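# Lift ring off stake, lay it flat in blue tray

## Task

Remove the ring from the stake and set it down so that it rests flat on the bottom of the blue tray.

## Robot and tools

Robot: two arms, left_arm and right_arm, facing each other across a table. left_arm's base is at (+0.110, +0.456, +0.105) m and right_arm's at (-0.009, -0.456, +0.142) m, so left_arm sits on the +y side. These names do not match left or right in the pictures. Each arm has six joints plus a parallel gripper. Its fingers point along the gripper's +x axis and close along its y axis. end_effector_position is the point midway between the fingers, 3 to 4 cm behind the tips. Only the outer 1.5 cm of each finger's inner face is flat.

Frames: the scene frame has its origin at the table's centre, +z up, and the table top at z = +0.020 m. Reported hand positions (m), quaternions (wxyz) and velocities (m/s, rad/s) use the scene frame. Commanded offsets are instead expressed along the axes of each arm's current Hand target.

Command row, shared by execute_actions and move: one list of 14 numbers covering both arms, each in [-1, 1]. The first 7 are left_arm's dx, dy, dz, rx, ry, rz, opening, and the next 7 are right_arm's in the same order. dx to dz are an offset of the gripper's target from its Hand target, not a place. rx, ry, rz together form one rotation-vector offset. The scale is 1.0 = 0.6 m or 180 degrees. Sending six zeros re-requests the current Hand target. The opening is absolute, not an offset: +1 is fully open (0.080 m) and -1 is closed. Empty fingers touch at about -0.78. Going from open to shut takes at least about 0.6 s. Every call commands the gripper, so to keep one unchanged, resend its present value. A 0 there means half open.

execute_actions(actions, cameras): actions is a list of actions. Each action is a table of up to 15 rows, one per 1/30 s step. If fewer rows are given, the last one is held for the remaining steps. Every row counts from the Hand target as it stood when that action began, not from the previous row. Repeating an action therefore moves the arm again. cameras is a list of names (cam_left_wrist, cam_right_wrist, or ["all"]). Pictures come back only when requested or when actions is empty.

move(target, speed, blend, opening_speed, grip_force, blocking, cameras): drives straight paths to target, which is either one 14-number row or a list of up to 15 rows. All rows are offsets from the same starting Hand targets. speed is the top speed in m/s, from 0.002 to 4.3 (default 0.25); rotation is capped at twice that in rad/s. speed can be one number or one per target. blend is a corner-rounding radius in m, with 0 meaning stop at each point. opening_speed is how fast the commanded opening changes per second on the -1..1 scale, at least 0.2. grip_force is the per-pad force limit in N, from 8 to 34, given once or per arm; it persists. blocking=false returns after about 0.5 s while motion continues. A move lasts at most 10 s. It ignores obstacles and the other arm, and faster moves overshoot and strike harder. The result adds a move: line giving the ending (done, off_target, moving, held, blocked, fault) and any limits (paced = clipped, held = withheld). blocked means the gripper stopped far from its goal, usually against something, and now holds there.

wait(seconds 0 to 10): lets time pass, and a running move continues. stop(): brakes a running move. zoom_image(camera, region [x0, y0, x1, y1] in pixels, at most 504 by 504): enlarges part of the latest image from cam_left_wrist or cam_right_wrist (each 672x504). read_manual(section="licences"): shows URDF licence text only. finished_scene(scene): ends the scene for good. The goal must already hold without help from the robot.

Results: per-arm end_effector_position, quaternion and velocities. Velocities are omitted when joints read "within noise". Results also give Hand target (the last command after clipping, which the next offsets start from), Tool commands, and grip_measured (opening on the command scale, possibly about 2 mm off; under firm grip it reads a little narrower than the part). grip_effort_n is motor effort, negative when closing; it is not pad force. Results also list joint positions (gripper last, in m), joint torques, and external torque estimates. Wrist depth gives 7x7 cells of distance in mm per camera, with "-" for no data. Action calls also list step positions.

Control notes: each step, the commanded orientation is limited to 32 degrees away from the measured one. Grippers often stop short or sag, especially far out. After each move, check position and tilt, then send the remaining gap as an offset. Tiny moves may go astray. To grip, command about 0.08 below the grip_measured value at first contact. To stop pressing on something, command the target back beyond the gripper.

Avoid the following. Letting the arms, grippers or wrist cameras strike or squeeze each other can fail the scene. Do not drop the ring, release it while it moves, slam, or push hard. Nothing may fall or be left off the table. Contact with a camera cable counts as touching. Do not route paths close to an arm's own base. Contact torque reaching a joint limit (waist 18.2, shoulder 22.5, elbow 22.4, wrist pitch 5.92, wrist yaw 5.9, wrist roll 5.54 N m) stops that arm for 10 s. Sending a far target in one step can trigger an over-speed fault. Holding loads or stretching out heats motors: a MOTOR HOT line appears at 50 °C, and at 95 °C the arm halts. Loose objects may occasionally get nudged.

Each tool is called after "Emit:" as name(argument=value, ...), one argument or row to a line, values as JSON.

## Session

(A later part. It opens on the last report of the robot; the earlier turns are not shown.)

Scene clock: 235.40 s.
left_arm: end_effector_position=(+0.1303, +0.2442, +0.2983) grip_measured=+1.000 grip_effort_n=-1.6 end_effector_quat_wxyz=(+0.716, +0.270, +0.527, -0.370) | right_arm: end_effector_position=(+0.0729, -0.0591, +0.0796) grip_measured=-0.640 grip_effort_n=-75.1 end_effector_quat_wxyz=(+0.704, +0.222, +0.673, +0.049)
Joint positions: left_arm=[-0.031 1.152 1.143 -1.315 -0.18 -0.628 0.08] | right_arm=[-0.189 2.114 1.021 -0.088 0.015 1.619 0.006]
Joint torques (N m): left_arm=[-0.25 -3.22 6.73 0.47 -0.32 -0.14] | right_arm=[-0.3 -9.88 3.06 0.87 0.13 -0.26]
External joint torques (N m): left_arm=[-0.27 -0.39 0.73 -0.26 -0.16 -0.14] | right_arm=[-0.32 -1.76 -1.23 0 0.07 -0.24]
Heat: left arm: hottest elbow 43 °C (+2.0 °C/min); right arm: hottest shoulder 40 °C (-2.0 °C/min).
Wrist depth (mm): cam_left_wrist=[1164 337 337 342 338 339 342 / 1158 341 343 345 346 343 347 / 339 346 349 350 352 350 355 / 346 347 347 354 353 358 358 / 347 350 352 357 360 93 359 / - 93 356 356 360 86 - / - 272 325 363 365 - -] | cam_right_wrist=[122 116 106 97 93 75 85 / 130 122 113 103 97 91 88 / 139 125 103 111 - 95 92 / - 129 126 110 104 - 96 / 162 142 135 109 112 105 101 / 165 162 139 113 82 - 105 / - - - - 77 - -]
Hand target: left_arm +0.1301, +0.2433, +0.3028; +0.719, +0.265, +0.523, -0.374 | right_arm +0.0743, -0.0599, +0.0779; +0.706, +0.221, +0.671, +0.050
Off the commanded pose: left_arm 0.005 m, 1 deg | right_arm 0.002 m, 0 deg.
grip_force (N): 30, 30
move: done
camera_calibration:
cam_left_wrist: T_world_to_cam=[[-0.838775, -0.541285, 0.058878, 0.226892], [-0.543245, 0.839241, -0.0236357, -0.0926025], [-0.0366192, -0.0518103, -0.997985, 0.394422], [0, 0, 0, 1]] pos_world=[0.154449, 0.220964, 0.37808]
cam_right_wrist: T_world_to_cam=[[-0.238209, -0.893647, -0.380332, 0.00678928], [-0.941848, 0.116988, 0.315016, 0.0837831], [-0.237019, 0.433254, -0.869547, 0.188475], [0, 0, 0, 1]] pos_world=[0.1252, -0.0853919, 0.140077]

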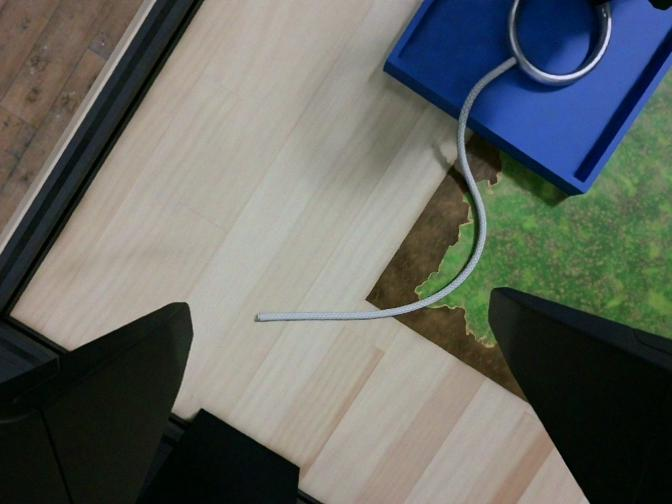

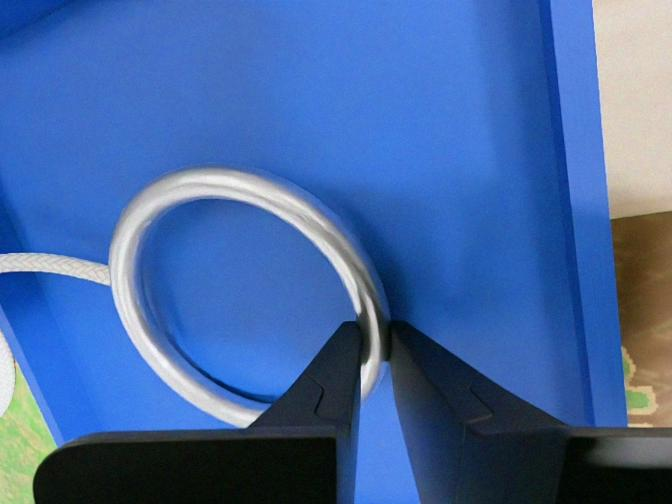

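Emit:
move(
  target=[0,0,0,0,0,0,1,0.0124,-0.005,0,0,0,0,-0.8],
  cameras=["all"],
  speed=0.03,
)

Emit:
zoom_image(
  camera="cam_right_wrist",
  region=[80, 130, 450, 470],
)

Scene clock: 241.00 s.
left_arm: end_effector_position=(+0.1303, +0.2442, +0.2983) grip_measured=+1.000 grip_effort_n=-1.6 end_effector_quat_wxyz=(+0.716, +0.270, +0.527, -0.370) | right_arm: end_effector_position=(+0.0736, -0.0559, +0.0763) grip_measured=-0.640 grip_effort_n=-75.1 end_effector_quat_wxyz=(+0.703, +0.227, +0.672, +0.054)
Joint positions: left_arm=[-0.031 1.152 1.143 -1.315 -0.18 -0.628 0.08] | right_arm=[-0.189 2.129 1.021 -0.059 0.015 1.619 0.006]
Joint torques (N m): left_arm=[-0.23 -3.2 6.72 0.46 -0.32 -0.14] | right_arm=[-0.3 -8.74 2.6 0.8 0.13 -0.26]
External joint torques (N m): left_arm=[-0.23 -0.35 0.77 -0.23 -0.17 -0.14] | right_arm=[-0.29 -0.44 -1.75 -0.11 0.07 -0.24]
Heat: left arm: hottest elbow 43 °C (+1.0 °C/min); right arm: hottest shoulder 40 °C (-3.0 °C/min).
Wrist depth (mm): cam_left_wrist=[1141 331 341 343 345 338 345 / 1164 341 343 346 349 341 345 / 338 344 348 348 350 353 354 / 347 348 351 353 353 359 355 / 348 349 352 358 355 93 359 / - 93 354 357 360 87 - / - 273 315 362 364 - -] | cam_right_wrist=[119 114 104 95 90 84 82 / 128 122 111 101 95 87 86 / 138 125 106 102 99 92 87 / 149 130 124 109 103 97 78 / 159 136 133 108 109 103 97 / 163 162 141 112 83 - 85 / - - - - 77 - -]
Hand target: left_arm +0.1301, +0.2433, +0.3028; +0.719, +0.265, +0.523, -0.374 | right_arm +0.0743, -0.0599, +0.0699; +0.706, +0.221, +0.671, +0.050
Off the commanded pose: left_arm 0.005 m, 1 deg | right_arm 0.008 m, 1 deg.
grip_force (N): 30, 30
move: done
camera_calibration:
cam_left_wrist: T_world_to_cam=[[-0.838775, -0.541285, 0.058878, 0.226892], [-0.543245, 0.839241, -0.0236357, -0.0926025], [-0.0366192, -0.0518103, -0.997985, 0.394422], [0, 0, 0, 1]] pos_world=[0.154449, 0.220964, 0.37808]
cam_right_wrist: T_world_to_cam=[[-0.237113, -0.888291, -0.39334, 0.00987082], [-0.942742, 0.112639, 0.313926, 0.0849709], [-0.234552, 0.445254, -0.864138, 0.184461], [0, 0, 0, 1]] pos_world=[0.125712, -0.082935, 0.136608]

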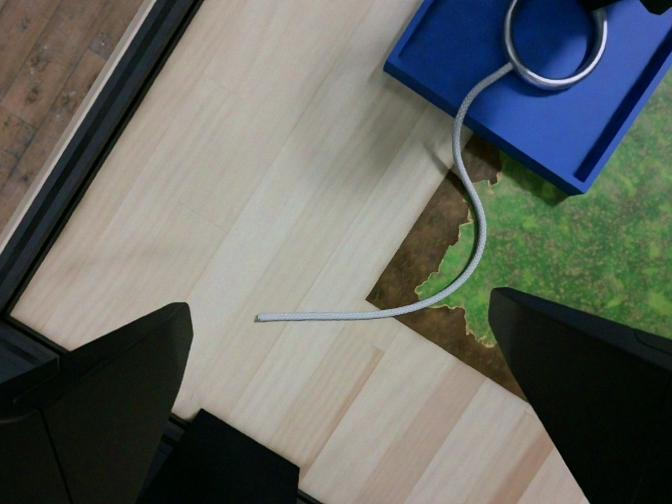

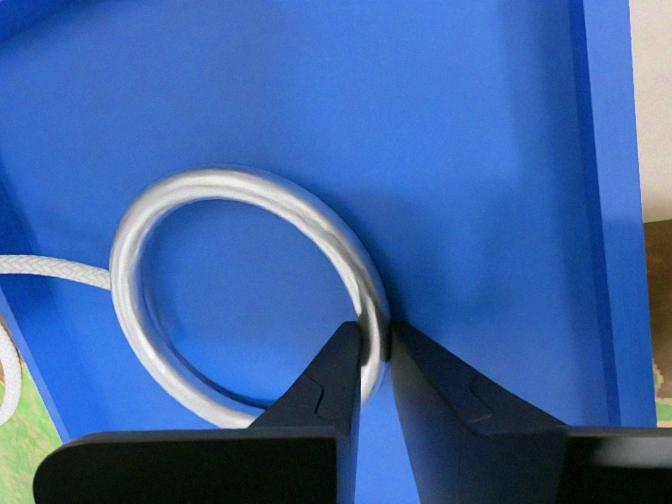

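Scaled by 1.362 from the camera's 672x504 image, which has a finer 960x720 frame.

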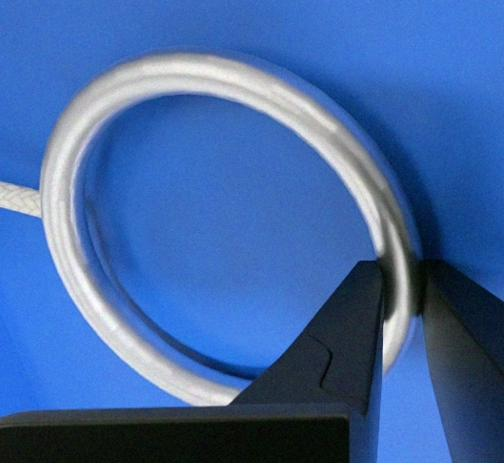

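Emit:
move(
  target=[0,0,0,0,0,0,1,-0.006,-0.004,0,0,0,0,-0.4],
  opening_speed=0.25,
)

Emit:
move(
  target=[0,0,0,0,0,0,1,-0.14,0,0,0,0,0,-0.4],
  cameras=["all"],
  speed=0.1,
)

Scene clock: 247.87 s.
left_arm: end_effector_position=(+0.1303, +0.2442, +0.2983) grip_measured=+1.000 grip_effort_n=-2.1 end_effector_quat_wxyz=(+0.716, +0.270, +0.527, -0.370) | right_arm: end_effector_position=(+0.0734, -0.0568, +0.0759) grip_measured=-0.406 grip_effort_n=22.6 end_effector_quat_wxyz=(+0.703, +0.228, +0.671, +0.055)
Joint positions: left_arm=[-0.031 1.152 1.143 -1.315 -0.18 -0.628 0.08] | right_arm=[-0.189 2.127 1.013 -0.051 0.015 1.619 0.017]
Joint torques (N m): left_arm=[-0.24 -3.22 6.73 0.46 -0.32 -0.14] | right_arm=[-0.25 -10.51 1.73 0.27 0.13 -0.24]
External joint torques (N m): left_arm=[-0.24 -0.35 0.68 -0.28 -0.17 -0.14] | right_arm=[-0.26 -2.33 -2.54 -0.64 0.08 -0.22]
Heat: left arm: hottest elbow 43 °C (+1.0 °C/min); right arm: hottest shoulder 39 °C (-3.0 °C/min).
Wrist depth (mm): cam_left_wrist=[1164 336 339 343 338 346 343 / 1183 341 343 344 346 347 347 / 347 346 344 349 348 351 356 / 347 347 348 354 353 354 359 / 346 348 352 353 356 93 359 / - 93 355 358 359 87 - / - 272 313 360 363 - -] | cam_right_wrist=[120 116 105 96 91 - 82 / 130 122 112 102 96 88 86 / 140 132 112 103 98 92 75 / 151 135 127 115 102 98 78 / 161 144 134 118 108 103 96 / 163 161 139 112 88 - 85 / - - - 137 90 - -]
Hand target: left_arm +0.1301, +0.2433, +0.3028; +0.719, +0.265, +0.523, -0.374 | right_arm +0.0734, -0.0634, +0.0723; +0.706, +0.221, +0.671, +0.050
Off the commanded pose: left_arm 0.005 m, 1 deg | right_arm 0.008 m, 1 deg.
grip_force (N): 30, 30
move: done

Scene clock: 249.20 s.
left_arm: end_effector_position=(+0.1303, +0.2442, +0.2983) grip_measured=+1.000 grip_effort_n=-2.1 end_effector_quat_wxyz=(+0.716, +0.270, +0.527, -0.370) | right_arm: end_effector_position=(+0.0660, -0.0931, +0.1473) grip_measured=-0.404 grip_effort_n=19.8 end_effector_quat_wxyz=(+0.704, +0.220, +0.674, +0.047)
Joint positions: left_arm=[-0.031 1.152 1.143 -1.315 -0.18 -0.628 0.08] | right_arm=[-0.189 1.828 0.946 -0.307 0.015 1.619 0.017]
Joint torques (N m): left_arm=[-0.23 -3.22 6.73 0.46 -0.32 -0.13] | right_arm=[0.2 -10.6 3.33 0.51 0.21 -0.07]
External joint torques (N m): left_arm=[-0.23 -0.38 0.71 -0.27 -0.17 -0.13] | right_arm=[0.22 -3.69 -1.68 -0.35 0.15 -0.05]
Heat: left arm: hottest elbow 43 °C (+1.0 °C/min); right arm: hottest shoulder 40 °C (-2.0 °C/min).
Wrist depth (mm): cam_left_wrist=[1176 329 341 340 342 339 338 / 1170 338 341 346 346 351 350 / 348 345 349 349 348 350 353 / 345 347 348 351 353 358 358 / 347 350 355 356 357 93 359 / - 93 356 358 360 87 - / - 272 314 359 364 - -] | cam_right_wrist=[209 183 176 164 155 149 139 / 212 202 186 172 162 156 147 / 224 212 185 177 171 163 153 / 266 232 207 187 178 171 161 / 283 243 213 194 181 180 169 / 311 284 - 197 82 185 177 / - - - 241 - - -]
Hand target: left_arm +0.1301, +0.2433, +0.3028; +0.719, +0.265, +0.523, -0.374 | right_arm +0.0656, -0.0942, +0.1501; +0.706, +0.221, +0.671, +0.049
Off the commanded pose: left_arm 0.005 m, 1 deg | right_arm 0.003 m, 0 deg.
grip_force (N): 30, 30
move: done
camera_calibration:
cam_left_wrist: T_world_to_cam=[[-0.838775, -0.541285, 0.058878, 0.226892], [-0.543245, 0.839241, -0.0236357, -0.0926025], [-0.0366192, -0.0518103, -0.997985, 0.394422], [0, 0, 0, 1]] pos_world=[0.154449, 0.220964, 0.37808]
cam_right_wrist: T_world_to_cam=[[-0.238822, -0.896453, -0.373277, -0.000706958], [-0.941364, 0.119387, 0.315565, 0.0600248], [-0.238325, 0.426753, -0.872401, 0.260392], [0, 0, 0, 1]] pos_world=[0.118394, -0.118923, 0.20796]

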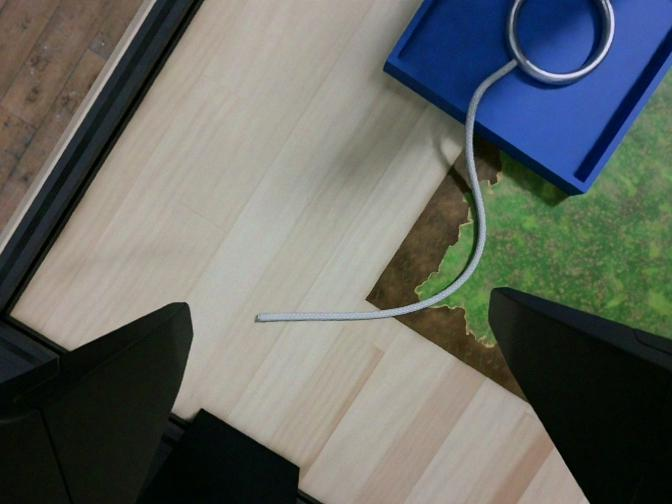

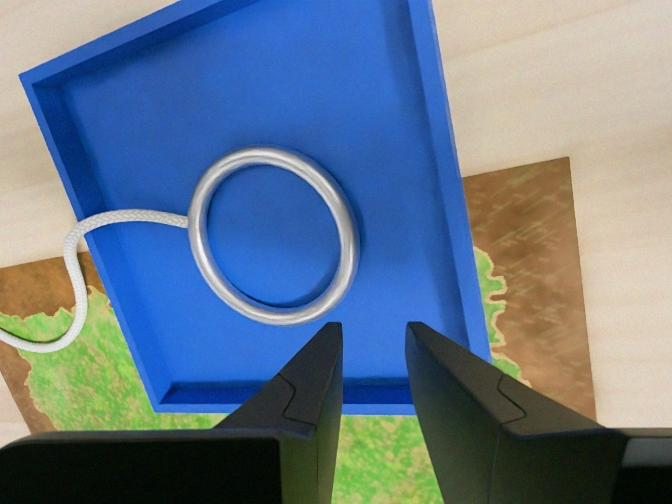

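Lying flat.

Emit:
finished_scene(
  scene=1,
)

The scene is finished: the task was done.


## Next scene

The same job, from a new start.

Emit:
execute_actions(
  actions=[],
)

Scene clock: 0.00 s.
left_arm: end_effector_position=(-0.1709, +0.4349, +0.4126) grip_measured=+1.000 grip_effort_n=n/a end_effector_quat_wxyz=(+0.240, +0.310, +0.318, -0.863) | right_arm: end_effector_position=(+0.0513, -0.0550, +0.2044) grip_measured=+1.000 grip_effort_n=n/a end_effector_quat_wxyz=(+0.834, -0.152, +0.378, +0.373)
Joint positions: left_arm=[-1.635 1.126 1.369 -1.036 -0.265 -0.845 0.08] | right_arm=[0.025 1.768 0.977 -0.187 0.459 0.626 0.08]
Joint velocities: within noise
Joint torques (N m): no reading
External joint torques (N m): no reading
Heat: left arm: hottest wrist yaw 33 °C (+0.0 °C/min); right arm: hottest wrist pitch 30 °C (+0.0 °C/min).
Wrist depth (mm): cam_left_wrist=[487 1577 1707 1774 1555 1368 1135 / 462 507 1566 1861 1682 1402 1360 / 436 477 1555 1657 1816 2226 2083 / 412 448 490 424 1733 1941 2415 / 392 426 450 515 1545 93 2083 / - 93 411 472 1465 87 - / - 78 412 453 1446 - -] | cam_right_wrist=[341 340 340 340 342 331 1541 / 315 315 315 315 316 315 308 / 293 291 294 291 294 295 295 / 272 273 272 - 260 273 274 / 257 258 - - 246 253 259 / - 81 229 237 - - 75 / - - - - 221 223 78]
Hand target: left_arm -0.1708, +0.4348, +0.4130; -0.240, -0.309, -0.318, +0.864 | right_arm +0.0514, -0.0538, +0.2070; +0.834, -0.148, +0.377, +0.374
Tool commands: left_gripper/opening=+1.0 right_gripper/opening=+1.0
camera_calibration:
cam_left_wrist: T_world_to_cam=[[-0.553277, 0.713656, 0.429626, -0.579216], [0.585449, 0.700039, -0.408895, -0.00117086], [-0.592566, 0.0252922, -0.805125, 0.29918], [0, 0, 0, 1]] pos_world=[-0.142498, 0.406614, 0.489245]
cam_right_wrist: T_world_to_cam=[[0.732378, -0.679924, -0.0364146, -0.0555104], [-0.63891, -0.667742, -0.381987, 0.107442], [0.235407, 0.303024, -0.92345, 0.269843], [0, 0, 0, 1]] pos_world=[0.0457777, -0.0477682, 0.288207]

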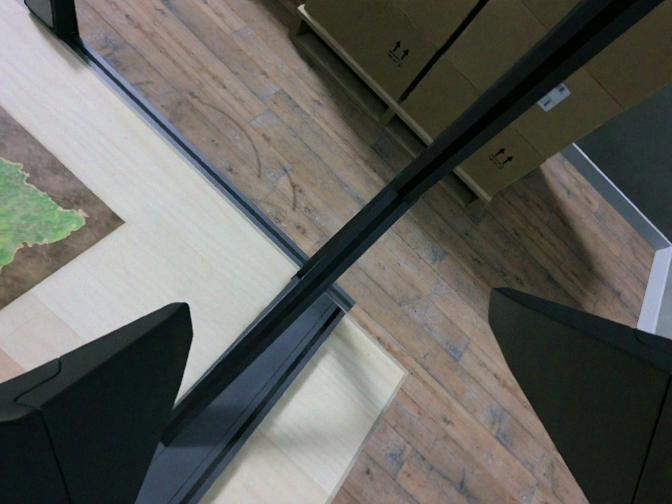

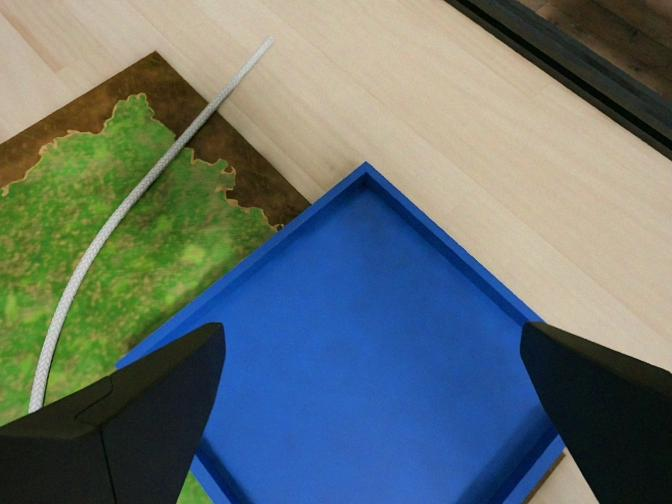

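Emit:
move(
  target=[0,0,0,0,0,0,1,-0.182,0.24,-0.056,0.324,0.205,-0.136,-0.4],
  cameras=["cam_right_wrist"],
  grip_force=30,
)

Emit:
zoom_image(
  camera="cam_right_wrist",
  region=[0, 0, 400, 400],
)

Scene clock: 11.07 s.
left_arm: end_effector_position=(-0.1709, +0.4349, +0.4126) grip_measured=+1.000 grip_effort_n=-2.1 end_effector_quat_wxyz=(+0.240, +0.310, +0.318, -0.863) | right_arm: end_effector_position=(-0.1178, -0.0323, +0.2707) grip_measured=-0.396 grip_effort_n=-17.0 end_effector_quat_wxyz=(+0.704, +0.087, +0.700, -0.087)
Joint positions: left_arm=[-1.635 1.126 1.369 -1.036 -0.265 -0.845 0.08] | right_arm=[0.263 2.263 2.182 -1.492 0.005 2.071 0.017]
Joint torques (N m): left_arm=[0.07 -2.8 5.84 1.47 -0.18 0.04] | right_arm=[0.06 -11.64 6.05 -0.11 -0.2 0.29]
External joint torques (N m): left_arm=[0.07 0 -0.36 0.08 -0.03 0.01] | right_arm=[0.12 -1.6 0.7 -0.37 -0.25 0.29]
Heat: left arm: hottest wrist pitch 33 °C (+16.3 °C/min); right arm: hottest elbow 31 °C (+10.8 °C/min).
Wrist depth (mm): cam_left_wrist=[478 1588 1760 1746 1514 1336 188 / 462 506 1588 1760 1622 1384 1351 / 434 473 1504 1657 1846 2226 2495 / 414 447 494 421 1760 2027 2317 / 392 429 450 507 1599 93 2045 / - 93 397 475 1484 87 - / - 78 416 457 1402 - -] | cam_right_wrist=[259 259 260 - 276 278 281 / 271 276 278 283 285 291 295 / 285 288 292 294 300 305 312 / 301 306 307 313 315 324 328 / 315 320 323 326 331 343 349 / 334 337 65 90 76 355 369 / - - - 368 - - -]
Hand target: left_arm -0.1708, +0.4348, +0.4130; -0.240, -0.309, -0.318, +0.864 | right_arm -0.1198, -0.0302, +0.2702; +0.701, +0.090, +0.701, -0.090
Off the commanded pose: left_arm 0.000 m, 0 deg | right_arm 0.003 m, 1 deg.
grip_force (N): 30, 30
move: done
camera_calibration:
cam_right_wrist: T_world_to_cam=[[-0.253495, -0.967335, -0.00183917, -0.0485727], [-0.914229, 0.238956, 0.327238, -0.155305], [-0.316109, 0.0846345, -0.94494, 0.29773], [0, 0, 0, 1]] pos_world=[-0.0601818, -0.0350734, 0.33207]
Images, in order (width x height): cam_right_wrist 672x504.

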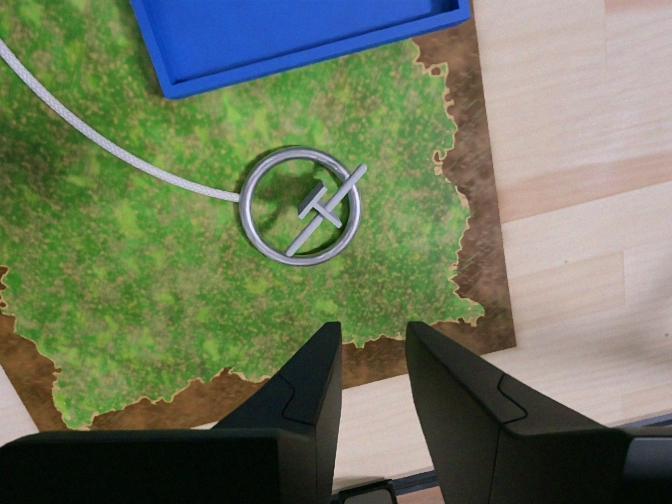

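Scaled by 1.260 from the camera's 672x504 image, which has a finer 960x720 frame.

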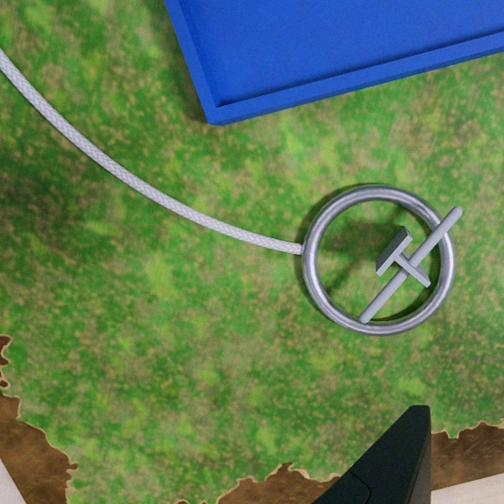

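Emit:
move(
  target=[0,0,0,0,0,0,1,0.225,0.112,0.032,-0.757,0,0,-0.33],
  cameras=["cam_right_wrist"],
  speed=0.4,
)

Emit:
zoom_image(
  camera="cam_right_wrist",
  region=[150, 100, 550, 500],
)

Scene clock: 32.83 s.
left_arm: end_effector_position=(-0.1709, +0.4349, +0.4126) grip_measured=+1.000 grip_effort_n=-2.1 end_effector_quat_wxyz=(+0.240, +0.310, +0.318, -0.863) | right_arm: end_effector_position=(-0.0842, +0.0278, +0.1367) grip_measured=-0.334 grip_effort_n=19.3 end_effector_quat_wxyz=(+0.347, -0.619, +0.345, +0.615)
Joint positions: left_arm=[-1.635 1.126 1.369 -1.036 -0.265 -0.845 0.08] | right_arm=[0.165 2.556 2.17 -1.187 0.005 -0.393 0.02]
Joint torques (N m): left_arm=[0.06 -2.8 5.82 1.47 -0.19 0.04] | right_arm=[-0.29 -13.31 6.09 -0.02 -0.28 -0.27]
External joint torques (N m): left_arm=[0.06 0.03 -0.38 0.08 -0.03 0.01] | right_arm=[-0.18 -1.73 0.65 -0.34 -0.26 -0.27]
Heat: left arm: hottest wrist pitch 35 °C (+9.1 °C/min); right arm: hottest shoulder 34 °C (+12.8 °C/min).
Wrist depth (mm): cam_left_wrist=[482 1524 1746 1788 1504 1312 185 / 464 506 1622 1816 1588 1376 1376 / 435 470 1494 1682 1802 2102 2441 / 412 444 494 421 1760 2064 2441 / 393 428 451 503 1577 93 2009 / - 93 402 481 1494 87 - / - 78 418 454 1419 - -] | cam_right_wrist=[141 142 142 141 141 139 140 / 151 151 150 149 149 149 146 / 161 160 158 157 157 158 158 / 172 170 168 170 169 169 168 / 185 185 152 178 177 174 178 / 202 196 65 194 85 - 187 / - - - 207 95 - -]
Hand target: left_arm -0.1708, +0.4348, +0.4130; -0.240, -0.309, -0.318, +0.864 | right_arm -0.0842, +0.0301, +0.1354; -0.345, +0.617, -0.344, -0.618
Off the commanded pose: left_arm 0.000 m, 0 deg | right_arm 0.003 m, 0 deg.
grip_force (N): 30, 30
move: done
camera_calibration:
cam_right_wrist: T_world_to_cam=[[0.857944, 0.513735, 0.00295681, 0.0695112], [0.483018, -0.808579, 0.335997, 0.0505697], [0.175005, -0.286839, -0.941858, 0.227931], [0, 0, 0, 1]] pos_world=[-0.123952, 0.0705586, 0.197481]
Images, in order (width x height): cam_right_wrist 672x504.

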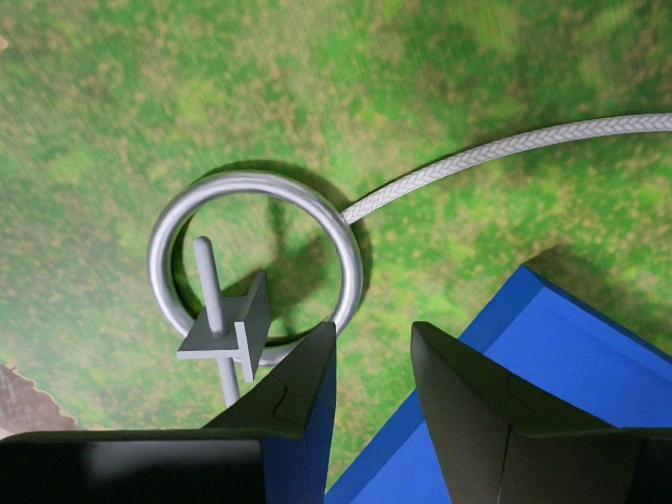

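Scaled by 1.260 from the camera's 672x504 image, which has a finer 960x720 frame.

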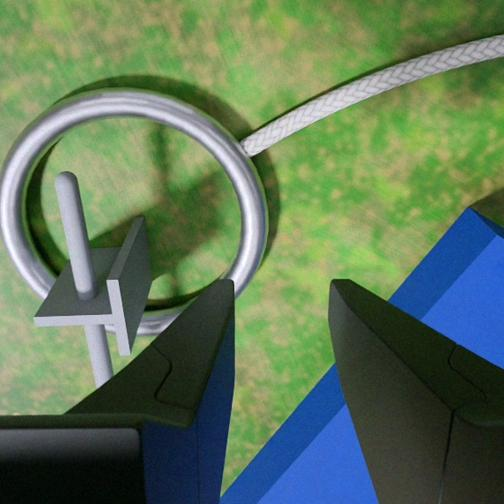

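Emit:
move(
  target=[
    [0,0,0,0,0,0,1,0.03,0.0033,-0.0117,0,0,0,-0.33],
    [0,0,0,0,0,0,1,0.105,0.0033,-0.0117,0,0,0,-0.33],
  ],
  cameras=["cam_right_wrist"],
  speed=[0.15,0.05],
  blend=0.005,
)

Emit:
zoom_image(
  camera="cam_right_wrist",
  region=[100, 150, 500, 500],
)

Scene clock: 48.10 s.
left_arm: end_effector_position=(-0.1709, +0.4349, +0.4126) grip_measured=+1.000 grip_effort_n=-2.1 end_effector_quat_wxyz=(+0.240, +0.310, +0.318, -0.863) | right_arm: end_effector_position=(-0.0831, +0.0263, +0.0783) grip_measured=-0.334 grip_effort_n=19.3 end_effector_quat_wxyz=(+0.351, -0.615, +0.341, +0.618)
Joint positions: left_arm=[-1.635 1.126 1.369 -1.036 -0.265 -0.845 0.08] | right_arm=[0.163 2.603 2.021 -0.974 0.005 -0.396 0.02]
Joint torques (N m): left_arm=[0.06 -2.79 5.83 1.47 -0.19 0.04] | right_arm=[-0.32 -13.37 3.59 0.2 -0.28 -0.27]
External joint torques (N m): left_arm=[0.04 0.01 -0.37 0.07 -0.03 0.02] | right_arm=[-0.31 -1.91 -1.58 -0.13 -0.26 -0.27]
Heat: left arm: hottest wrist pitch 36 °C (+7.5 °C/min); right arm: hottest shoulder 36 °C (+11.2 °C/min).
Wrist depth (mm): cam_left_wrist=[484 1555 1746 1774 1484 1336 1153 / 462 509 1633 1861 1669 1384 1234 / 437 471 1504 1720 1816 2083 2317 / 408 448 488 1524 1720 1957 2317 / 392 424 450 518 1588 93 2122 / - 87 403 482 1514 86 - / - 354 418 456 1393 - -] | cam_right_wrist=[- 91 91 90 89 90 91 / - 96 96 96 94 95 95 / 102 102 101 100 101 99 99 / 102 108 110 105 108 108 108 / - 115 116 110 114 116 115 / - 116 70 117 120 120 105 / - - - 132 133 - -]
Hand target: left_arm -0.1708, +0.4348, +0.4130; -0.240, -0.309, -0.318, +0.864 | right_arm -0.0821, +0.0231, +0.0723; -0.345, +0.617, -0.344, -0.618
Off the commanded pose: left_arm 0.000 m, 0 deg | right_arm 0.007 m, 1 deg.
grip_force (N): 30, 30
move: done
camera_calibration:
cam_right_wrist: T_world_to_cam=[[0.857716, 0.514043, 0.00906457, 0.0690213], [0.484242, -0.813662, 0.321659, 0.0696869], [0.172722, -0.271503, -0.946812, 0.17205], [0, 0, 0, 1]] pos_world=[-0.122663, 0.0679336, 0.139858]
Images, in order (width x height): cam_right_wrist 672x504.

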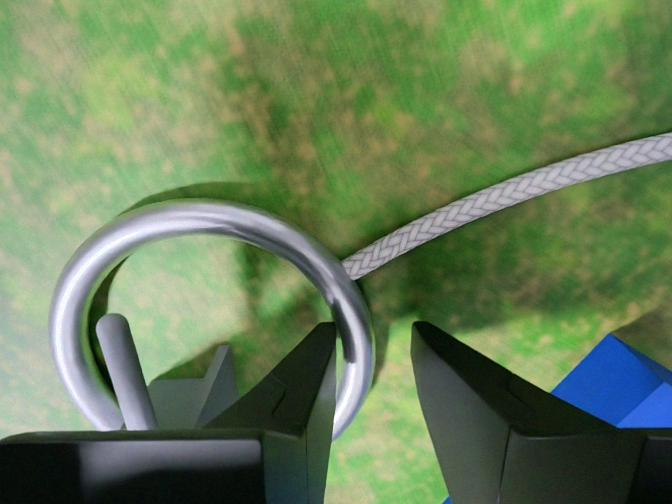

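Scaled by 1.260 from the camera's 672x504 image, which has a finer 960x720 frame.

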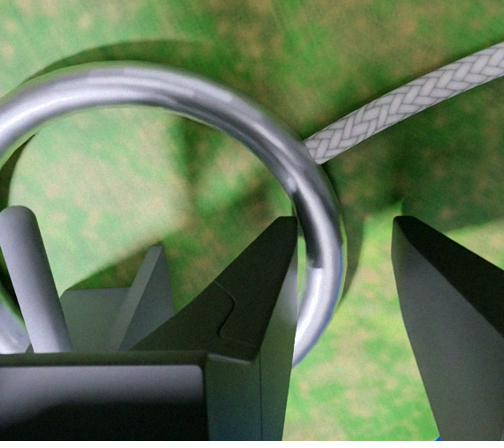

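Emit:
move(
  target=[
    [0,0,0,0,0,0,1,0.0117,0.005,-0.007,0,0,0,-0.33],
    [0,0,0,0,0,0,1,0.0115,0.005,-0.007,0,0,0,-0.8],
  ],
  cameras=["cam_right_wrist"],
  speed=0.04,
  opening_speed=0.5,
)

Emit:
zoom_image(
  camera="cam_right_wrist",
  region=[50, 150, 500, 500],
)

Scene clock: 54.70 s.
left_arm: end_effector_position=(-0.1709, +0.4349, +0.4126) grip_measured=+1.000 grip_effort_n=-2.1 end_effector_quat_wxyz=(+0.240, +0.310, +0.318, -0.863) | right_arm: end_effector_position=(-0.0794, +0.0253, +0.0721) grip_measured=-0.627 grip_effort_n=-75.1 end_effector_quat_wxyz=(+0.356, -0.612, +0.340, +0.619)
Joint positions: left_arm=[-1.635 1.126 1.369 -1.036 -0.265 -0.845 0.08] | right_arm=[0.157 2.597 1.983 -0.931 0.006 -0.396 0.007]
Joint torques (N m): left_arm=[0.08 -2.8 5.82 1.47 -0.19 0.04] | right_arm=[0.57 -13.75 2.48 -0.02 -0.3 -0.18]
External joint torques (N m): left_arm=[0.06 0.03 -0.36 0.09 -0.03 0.02] | right_arm=[0.57 -2.33 -2.67 -0.38 -0.28 -0.18]
Heat: left arm: hottest wrist pitch 36 °C (+6.6 °C/min); right arm: hottest shoulder 39 °C (+13.2 °C/min).
Wrist depth (mm): cam_left_wrist=[481 1534 1746 1733 1534 1368 175 / 464 508 1622 1720 1588 1368 1261 / 431 472 1465 1645 311 2162 2226 / 411 444 490 1514 1774 1957 2341 / 394 427 446 514 1577 93 1974 / - 93 434 479 1514 87 - / - 77 417 455 1368 - -] | cam_right_wrist=[- 88 88 88 88 88 88 / - 93 94 94 92 93 92 / - 98 97 98 100 96 99 / - 105 105 101 105 105 105 / - 112 112 109 111 112 112 / - 97 114 107 81 117 101 / - - - 129 77 - -]
Hand target: left_arm -0.1708, +0.4348, +0.4130; -0.240, -0.309, -0.318, +0.864 | right_arm -0.0825, +0.0180, +0.0654; -0.345, +0.617, -0.344, -0.618
Off the commanded pose: left_arm 0.000 m, 0 deg | right_arm 0.010 m, 2 deg.
grip_force (N): 30, 30
move: off_target (right_arm)
camera_calibration:
cam_right_wrist: T_world_to_cam=[[0.861236, 0.508021, 0.013717, 0.0664933], [0.478859, -0.820247, 0.312872, 0.069552], [0.170197, -0.262888, -0.949696, 0.165123], [0, 0, 0, 1]] pos_world=[-0.118675, 0.0666786, 0.134143]
Images, in order (width x height): cam_right_wrist 672x504.

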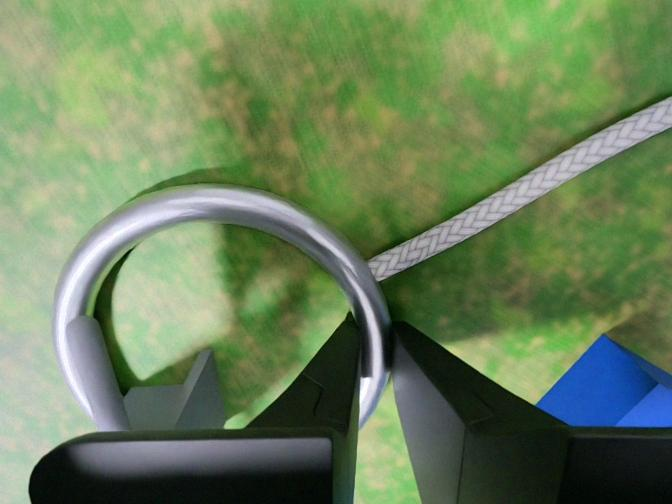

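Scaled by 1.120 from the camera's 672x504 image, which has a finer 960x720 frame.

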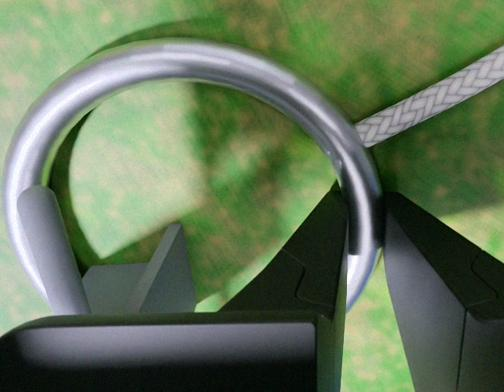

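Emit:
move(
  target=[
    [0,0,0,0,0,0,1,-0.015,0.02,0,0,0,0,-0.8],
    [0,0,0,0,0,0,1,-0.0427,0.02,-0.0408,0,-0.278,0,-0.8],
  ],
  cameras=["cam_right_wrist"],
  speed=[0.06,0.1],
)

Emit:
zoom_image(
  camera="cam_right_wrist",
  region=[0, 100, 450, 500],
)

Scene clock: 72.53 s.
left_arm: end_effector_position=(-0.1709, +0.4349, +0.4126) grip_measured=+1.000 grip_effort_n=-2.1 end_effector_quat_wxyz=(+0.240, +0.310, +0.318, -0.863) | right_arm: end_effector_position=(-0.0795, -0.0080, +0.0911) grip_measured=-0.627 grip_effort_n=-75.1 end_effector_quat_wxyz=(+0.459, -0.303, +0.162, +0.819)
Joint positions: left_arm=[-1.635 1.126 1.369 -1.036 -0.265 -0.845 0.08] | right_arm=[0.041 2.218 0.91 0.538 -0.383 -0.364 0.007]
Joint torques (N m): left_arm=[0.05 -2.8 5.83 1.48 -0.18 0.04] | right_arm=[-0.31 -10.55 2.5 1.41 -0.67 0.3]
External joint torques (N m): left_arm=[0.05 -0.02 -0.38 0.06 -0.03 0.02] | right_arm=[-0.23 -2.13 -1.45 0.03 -0.5 0.3]
Heat: left arm: hottest wrist pitch 36 °C (+3.0 °C/min); right arm: hottest shoulder 42 °C (+11.1 °C/min).
Wrist depth (mm): cam_left_wrist=[489 1566 1733 1733 1545 1368 1092 / 464 1474 1610 1774 1707 1384 1320 / 437 473 1504 1720 1908 2064 2064 / 414 448 493 510 1694 2083 2365 / 394 425 450 524 1555 93 2122 / - 87 427 480 1455 87 - / - 78 417 451 1384 - -] | cam_right_wrist=[224 224 223 223 223 223 222 / 198 198 198 197 197 197 197 / 177 177 177 176 176 176 176 / - 157 158 102 157 155 156 / 103 147 147 105 149 146 146 / - 138 104 107 81 136 123 / - - - 125 85 - -]
Hand target: left_arm -0.1708, +0.4348, +0.4130; -0.240, -0.309, -0.318, +0.864 | right_arm -0.0799, -0.0091, +0.0910; +0.458, -0.298, +0.166, +0.821
Off the commanded pose: left_arm 0.000 m, 0 deg | right_arm 0.001 m, 1 deg.
grip_force (N): 30, 30
move: done
camera_calibration:
cam_right_wrist: T_world_to_cam=[[0.853302, 0.521393, 0.00499213, 0.0835963], [0.452021, -0.734929, -0.505525, 0.109383], [-0.259908, 0.433622, -0.862797, 0.13784], [0, 0, 0, 1]] pos_world=[-0.0849504, -0.0229683, 0.173806]
Images, in order (width x height): cam_right_wrist 672x504.

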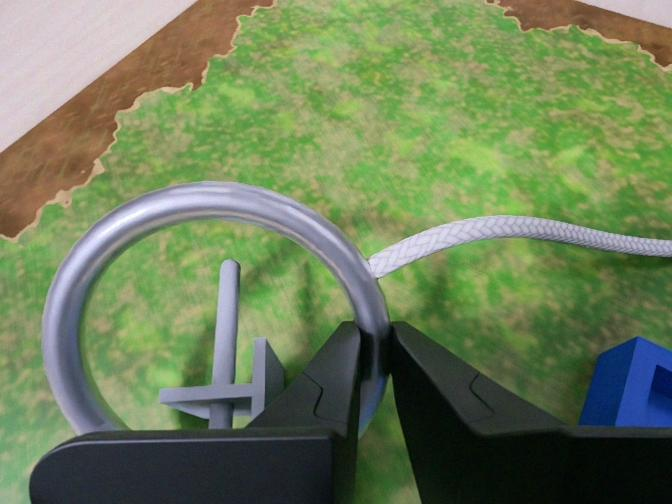

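Scaled by 1.120 from the camera's 672x504 image, which has a finer 960x720 frame.

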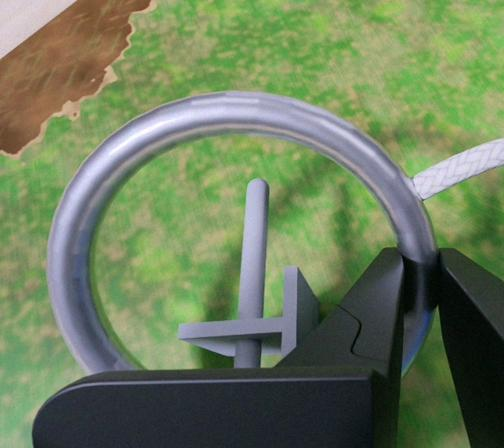

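Emit:
move(
  target=[
    [0,0,0,0,0,0,1,-0.131,0,-0.103,0,0,0,-0.8],
    [0,0,0,0,0,0,1,-0.206,0,-0.014,0,0,0,-0.8],
    [0,0,0,0,0,0,1,-0.162,-0.2553,-0.0467,0,0.278,0,-0.8],
  ],
  cameras=["cam_right_wrist"],
  speed=[0.12,0.15,0.25],
  blend=[0.008,0.02,0],
)

Scene clock: 97.00 s.
left_arm: end_effector_position=(-0.1709, +0.4349, +0.4126) grip_measured=+1.000 grip_effort_n=-1.6 end_effector_quat_wxyz=(+0.240, +0.310, +0.318, -0.863) | right_arm: end_effector_position=(+0.0969, -0.0106, +0.1308) grip_measured=-0.627 grip_effort_n=-75.1 end_effector_quat_wxyz=(+0.344, -0.616, +0.349, +0.617)
Joint positions: left_arm=[-1.635 1.126 1.369 -1.036 -0.265 -0.845 0.08] | right_arm=[-0.226 2.415 1.886 -1.048 -0.004 -0.783 0.007]
Joint torques (N m): left_arm=[0.07 -2.81 5.82 1.47 -0.19 0.04] | right_arm=[-0.22 -12.91 6.13 -0.11 0.05 -0.29]
External joint torques (N m): left_arm=[0.07 -0.02 -0.35 0.08 -0.03 0.02] | right_arm=[-0.12 -2.11 0.84 -0.43 0.09 -0.29]
Heat: left arm: hottest wrist pitch 37 °C (+2.0 °C/min); right arm: hottest shoulder 39 °C (+4.0 °C/min).
Wrist depth (mm): cam_left_wrist=[480 1577 1682 1774 1504 1351 1108 / 461 503 1645 1788 1733 1368 2064 / 437 475 1566 1694 310 2162 2949 / 412 443 491 514 1694 1974 2390 / 394 426 450 510 1599 93 2083 / - 93 419 479 1514 86 - / - 78 417 454 1410 - -] | cam_right_wrist=[125 136 136 134 126 136 135 / 136 143 143 141 140 142 144 / - 150 147 150 147 147 151 / - 164 - 99 162 156 151 / - 173 173 103 167 164 173 / - 188 181 106 81 181 186 / - - - - 77 - -]
Hand target: left_arm -0.1708, +0.4348, +0.4130; -0.240, -0.309, -0.318, +0.864 | right_arm +0.0990, -0.0074, +0.1319; -0.345, +0.617, -0.344, -0.618
Off the commanded pose: left_arm 0.000 m, 0 deg | right_arm 0.004 m, 1 deg.
grip_force (N): 30, 30
move: done
camera_calibration:
cam_right_wrist: T_world_to_cam=[[0.85849, 0.512747, -0.00925611, -0.0645579], [0.485858, -0.807429, 0.334665, -0.0661235], [0.164125, -0.291803, -0.942292, 0.180679], [0, 0, 0, 1]] pos_world=[0.057895, 0.0324347, 0.191784]
Images, in order (width x height): cam_right_wrist 672x504.

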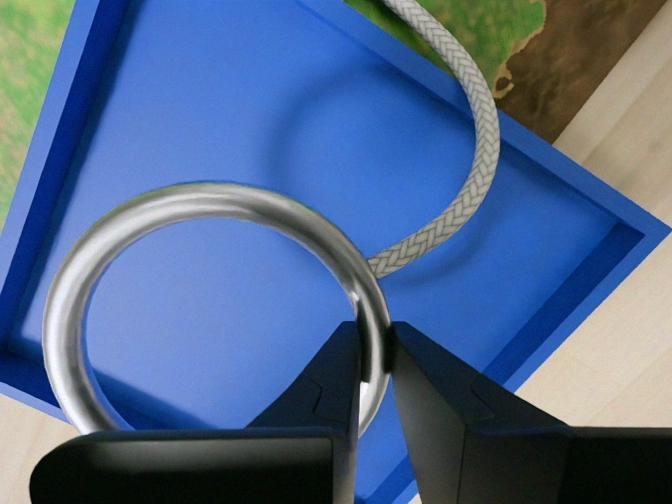

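Emit:
move(
  target=[
    [0,0,0,0,0,0,1,0.083,-0.013,0.003,0,0,0,-0.8],
    [0,0,0,0,0,0,1,0.1,-0.013,0.003,0,0,0,-0.8],
  ],
  cameras=["cam_right_wrist"],
  speed=[0.12,0.03],
  blend=0.003,
)

Emit:
zoom_image(
  camera="cam_right_wrist",
  region=[0, 100, 450, 500],
)

Scene clock: 105.93 s.
left_arm: end_effector_position=(-0.1709, +0.4349, +0.4126) grip_measured=+1.000 grip_effort_n=-2.1 end_effector_quat_wxyz=(+0.240, +0.310, +0.318, -0.863) | right_arm: end_effector_position=(+0.1042, +0.0028, +0.0807) grip_measured=-0.627 grip_effort_n=-74.7 end_effector_quat_wxyz=(+0.352, -0.613, +0.339, +0.620)
Joint positions: left_arm=[-1.635 1.126 1.369 -1.036 -0.265 -0.845 0.08] | right_arm=[-0.234 2.528 1.886 -0.908 -0.004 -0.793 0.007]
Joint torques (N m): left_arm=[0.06 -2.8 5.82 1.47 -0.19 0.03] | right_arm=[-0.27 -12.11 3.34 0.3 0.03 -0.28]
External joint torques (N m): left_arm=[0.07 0.03 -0.38 0.08 -0.04 0.01] | right_arm=[-0.33 -0.94 -1.8 -0.06 0.07 -0.28]
Heat: left arm: hottest wrist pitch 37 °C (+2.0 °C/min); right arm: hottest shoulder 39 °C (+4.0 °C/min).
Wrist depth (mm): cam_left_wrist=[485 1588 1774 1760 1484 1297 1097 / 465 1474 1588 1746 1694 1351 1351 / 441 472 1534 1707 311 2102 2027 / 414 444 494 511 1774 1974 2226 / 392 427 451 523 1577 93 2162 / - 87 - 476 1494 87 - / - 82 418 454 1446 - -] | cam_right_wrist=[- 91 91 93 94 95 94 / - 96 98 96 97 99 100 / 102 100 99 99 100 103 105 / - 109 107 99 101 104 92 / - 115 116 102 112 113 111 / - 117 120 107 81 119 108 / - - - - 77 - -]
Hand target: left_arm -0.1708, +0.4348, +0.4130; -0.240, -0.309, -0.318, +0.864 | right_arm +0.1047, -0.0017, +0.0719; -0.345, +0.617, -0.344, -0.618
Off the commanded pose: left_arm 0.000 m, 0 deg | right_arm 0.010 m, 1 deg.
grip_force (N): 30, 30
move: off_target (right_arm)
camera_calibration:
cam_right_wrist: T_world_to_cam=[[0.857898, 0.513721, 0.0100809, -0.0796516], [0.484565, -0.815422, 0.316677, -0.040501], [0.170904, -0.266792, -0.94848, 0.135924], [0, 0, 0, 1]] pos_world=[0.0647283, 0.0441568, 0.14255]
Images, in order (width x height): cam_right_wrist 672x504.

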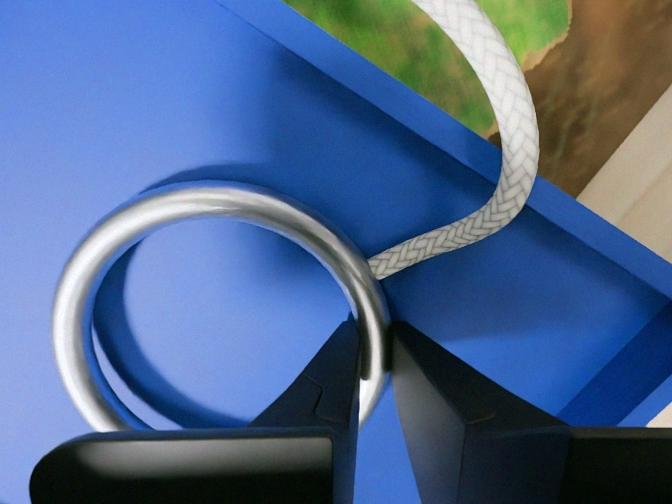

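Scaled by 1.120 from the camera's 672x504 image, which has a finer 960x720 frame.

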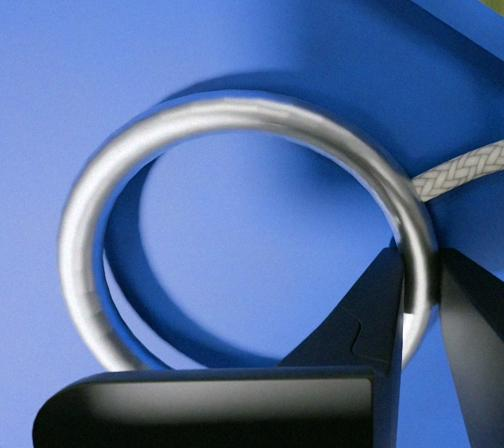

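Emit:
move(
  target=[0,0,0,0,0,0,1,0.006,0,0,0,0,0,-0.8],
  cameras=["cam_right_wrist"],
  speed=0.03,
)

Emit:
zoom_image(
  camera="cam_right_wrist",
  region=[0, 100, 450, 500],
)

Scene clock: 112.67 s.
left_arm: end_effector_position=(-0.1709, +0.4349, +0.4126) grip_measured=+1.000 grip_effort_n=-2.1 end_effector_quat_wxyz=(+0.240, +0.310, +0.318, -0.863) | right_arm: end_effector_position=(+0.1042, +0.0026, +0.0792) grip_measured=-0.627 grip_effort_n=-75.1 end_effector_quat_wxyz=(+0.352, -0.614, +0.340, +0.620)
Joint positions: left_arm=[-1.635 1.126 1.369 -1.036 -0.265 -0.845 0.08] | right_arm=[-0.234 2.53 1.883 -0.904 -0.004 -0.793 0.007]
Joint torques (N m): left_arm=[0.07 -2.81 5.84 1.47 -0.18 0.04] | right_arm=[-0.26 -11.57 3.28 0.66 0.03 -0.27]
External joint torques (N m): left_arm=[0.07 0.04 -0.38 0.07 -0.03 0.02] | right_arm=[-0.11 -0.52 -1.77 0.33 0.06 -0.28]
Heat: left arm: hottest wrist pitch 37 °C (+1.0 °C/min); right arm: hottest shoulder 40 °C (+2.0 °C/min).
Wrist depth (mm): cam_left_wrist=[480 1555 1831 1733 1566 1368 1130 / 464 505 1622 1861 1682 1410 1305 / 435 476 1524 1633 1746 2083 2317 / 414 443 489 1555 1774 2027 2293 / 393 429 448 520 1545 93 2083 / - 87 - 480 1524 87 - / - 367 408 457 1393 - -] | cam_right_wrist=[- 90 90 93 93 94 94 / - 95 96 95 96 98 100 / 101 100 98 98 97 102 104 / - 108 106 98 100 - 91 / - 114 115 101 111 114 110 / - 120 - 107 81 118 107 / - - - - 77 - -]
Hand target: left_arm -0.1708, +0.4348, +0.4130; -0.240, -0.309, -0.318, +0.864 | right_arm +0.1047, -0.0018, +0.0683; -0.345, +0.617, -0.344, -0.618
Off the commanded pose: left_arm 0.000 m, 0 deg | right_arm 0.012 m, 1 deg.
grip_force (N): 30, 30
move: off_target (right_arm)
camera_calibration:
cam_right_wrist: T_world_to_cam=[[0.857911, 0.513704, 0.0098376, -0.0794983], [0.484574, -0.815332, 0.316894, -0.0402253], [0.17081, -0.2671, -0.94841, 0.134458], [0, 0, 0, 1]] pos_world=[0.0647278, 0.0439553, 0.14105]
Images, in order (width x height): cam_right_wrist 672x504.

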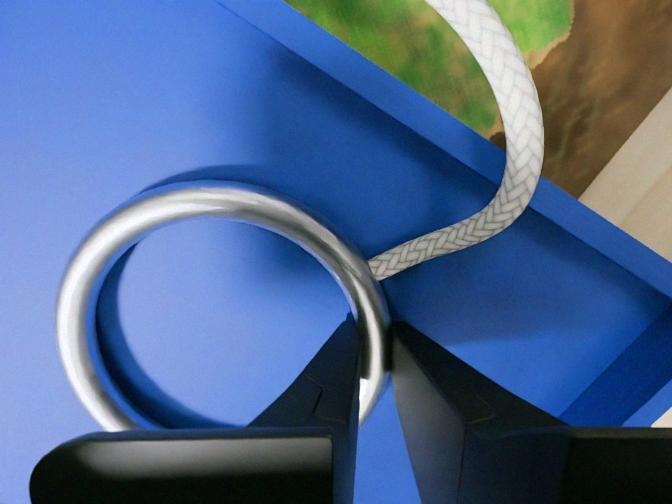

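Scaled by 1.120 from the camera's 672x504 image, which has a finer 960x720 frame.

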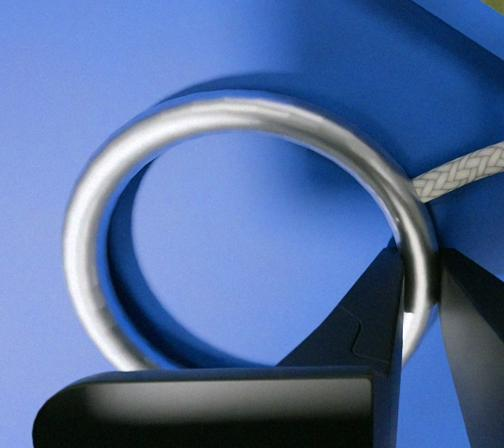

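Emit:
move(
  target=[0,0,0,0,0,0,1,-0.008,0,0,0,0,0,-0.35],
  opening_speed=0.2,
)

Emit:
move(
  target=[0,0,0,0,0,0,1,-0.13,0,0,0,0,0,-0.35],
  cameras=["cam_right_wrist"],
  speed=0.12,
)

Scene clock: 117.67 s.
left_arm: end_effector_position=(-0.1709, +0.4349, +0.4126) grip_measured=+1.000 grip_effort_n=-1.6 end_effector_quat_wxyz=(+0.240, +0.310, +0.318, -0.863) | right_arm: end_effector_position=(+0.1023, +0.0010, +0.0792) grip_measured=-0.355 grip_effort_n=21.2 end_effector_quat_wxyz=(+0.348, -0.615, +0.342, +0.620)
Joint positions: left_arm=[-1.635 1.126 1.369 -1.036 -0.265 -0.845 0.08] | right_arm=[-0.231 2.53 1.883 -0.913 -0.004 -0.793 0.019]
Joint torques (N m): left_arm=[0.06 -2.79 5.81 1.47 -0.19 0.04] | right_arm=[-0.55 -12.59 3.73 0.42 0.03 -0.27]
External joint torques (N m): left_arm=[0.07 0.05 -0.45 0.05 -0.03 0.02] | right_arm=[-0.55 -1.5 -1.36 0.09 0.07 -0.26]
Heat: left arm: hottest wrist pitch 37 °C (+1.0 °C/min); right arm: hottest shoulder 41 °C (+1.0 °C/min).
Wrist depth (mm): cam_left_wrist=[478 1555 1746 1774 1514 1351 1135 / 465 1474 1588 1831 1694 1368 1465 / 435 478 1534 1682 1774 2083 1861 / 413 450 493 1514 1746 1924 2390 / 391 428 449 506 1633 93 2027 / - 93 407 477 1494 86 - / - 78 420 452 1402 - -] | cam_right_wrist=[- 90 90 77 94 92 93 / - 95 96 95 96 - 99 / - 99 98 98 99 85 104 / - 107 105 98 101 - 90 / 107 114 116 108 110 112 110 / 124 120 70 110 109 116 109 / - - - 127 126 - -]
Hand target: left_arm -0.1708, +0.4348, +0.4130; -0.240, -0.309, -0.318, +0.864 | right_arm +0.1047, -0.0017, +0.0731; -0.345, +0.617, -0.344, -0.618
Off the commanded pose: left_arm 0.000 m, 0 deg | right_arm 0.007 m, 1 deg.
grip_force (N): 30, 30
move: done

Scene clock: 118.83 s.
left_arm: end_effector_position=(-0.1709, +0.4349, +0.4126) grip_measured=+1.000 grip_effort_n=-2.1 end_effector_quat_wxyz=(+0.240, +0.310, +0.318, -0.863) | right_arm: end_effector_position=(+0.1026, -0.0058, +0.1425) grip_measured=-0.354 grip_effort_n=19.3 end_effector_quat_wxyz=(+0.338, -0.618, +0.354, +0.615)
Joint positions: left_arm=[-1.635 1.126 1.369 -1.036 -0.265 -0.845 0.08] | right_arm=[-0.235 2.444 1.986 -1.135 -0.003 -0.793 0.019]
Joint torques (N m): left_arm=[0.08 -2.78 5.81 1.47 -0.18 0.04] | right_arm=[-0.19 -15.47 5.84 -0.08 -0.01 -0.26]
External joint torques (N m): left_arm=[0.08 0.07 -0.44 0.06 -0.03 0.02] | right_arm=[-0.25 -4.43 0.46 -0.38 0.04 -0.26]
Heat: left arm: hottest wrist pitch 37 °C (+1.0 °C/min); right arm: hottest shoulder 41 °C (+1.0 °C/min).
Wrist depth (mm): cam_left_wrist=[482 1588 1720 1760 1514 1328 1130 / 464 507 1633 1760 1694 1419 1276 / 436 473 1494 1746 1774 2122 1861 / 416 443 489 1494 1733 1908 2248 / 391 425 454 524 1588 93 2064 / - 87 415 481 1566 87 - / - 78 414 456 1455 - -] | cam_right_wrist=[152 145 145 145 145 145 145 / 154 156 152 152 134 155 153 / 167 164 164 153 160 160 162 / 177 176 176 173 168 166 171 / - 191 183 182 178 178 185 / 217 198 70 193 - 195 197 / - - - 200 85 - -]
Hand target: left_arm -0.1708, +0.4348, +0.4130; -0.240, -0.309, -0.318, +0.864 | right_arm +0.1047, -0.0018, +0.1511; -0.345, +0.618, -0.344, -0.618
Off the commanded pose: left_arm 0.000 m, 0 deg | right_arm 0.010 m, 1 deg.
grip_force (N): 30, 30
move: off_target (right_arm)
camera_calibration:
cam_right_wrist: T_world_to_cam=[[0.858035, 0.513217, -0.0195775, -0.070291], [0.487391, -0.801654, 0.346123, -0.070806], [0.161942, -0.306528, -0.937985, 0.191661], [0, 0, 0, 1]] pos_world=[0.0637844, 0.0380622, 0.202907]
Images, in order (width x height): cam_right_wrist 672x504.

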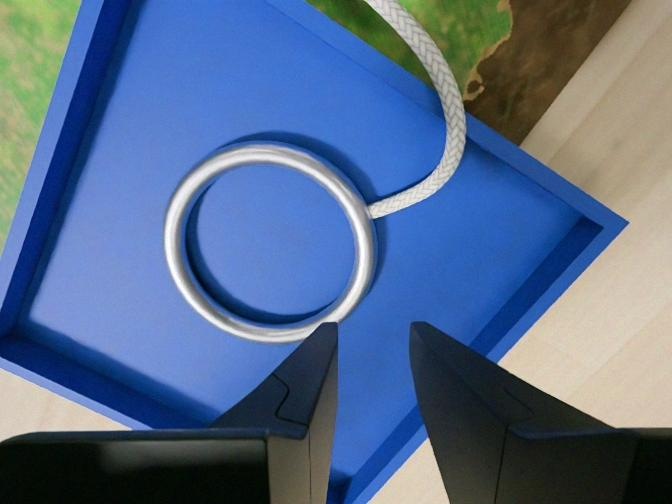

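Emit:
zoom_image(
  camera="cam_right_wrist",
  region=[130, 100, 480, 370],
)

Scaled by 1.440 from the camera's 672x504 image, which has a finer 960x720 frame.

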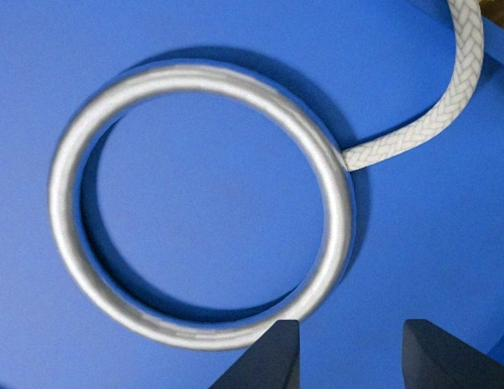

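Emit:
finished_scene(
  scene=2,
)

The scene is finished: the task was done.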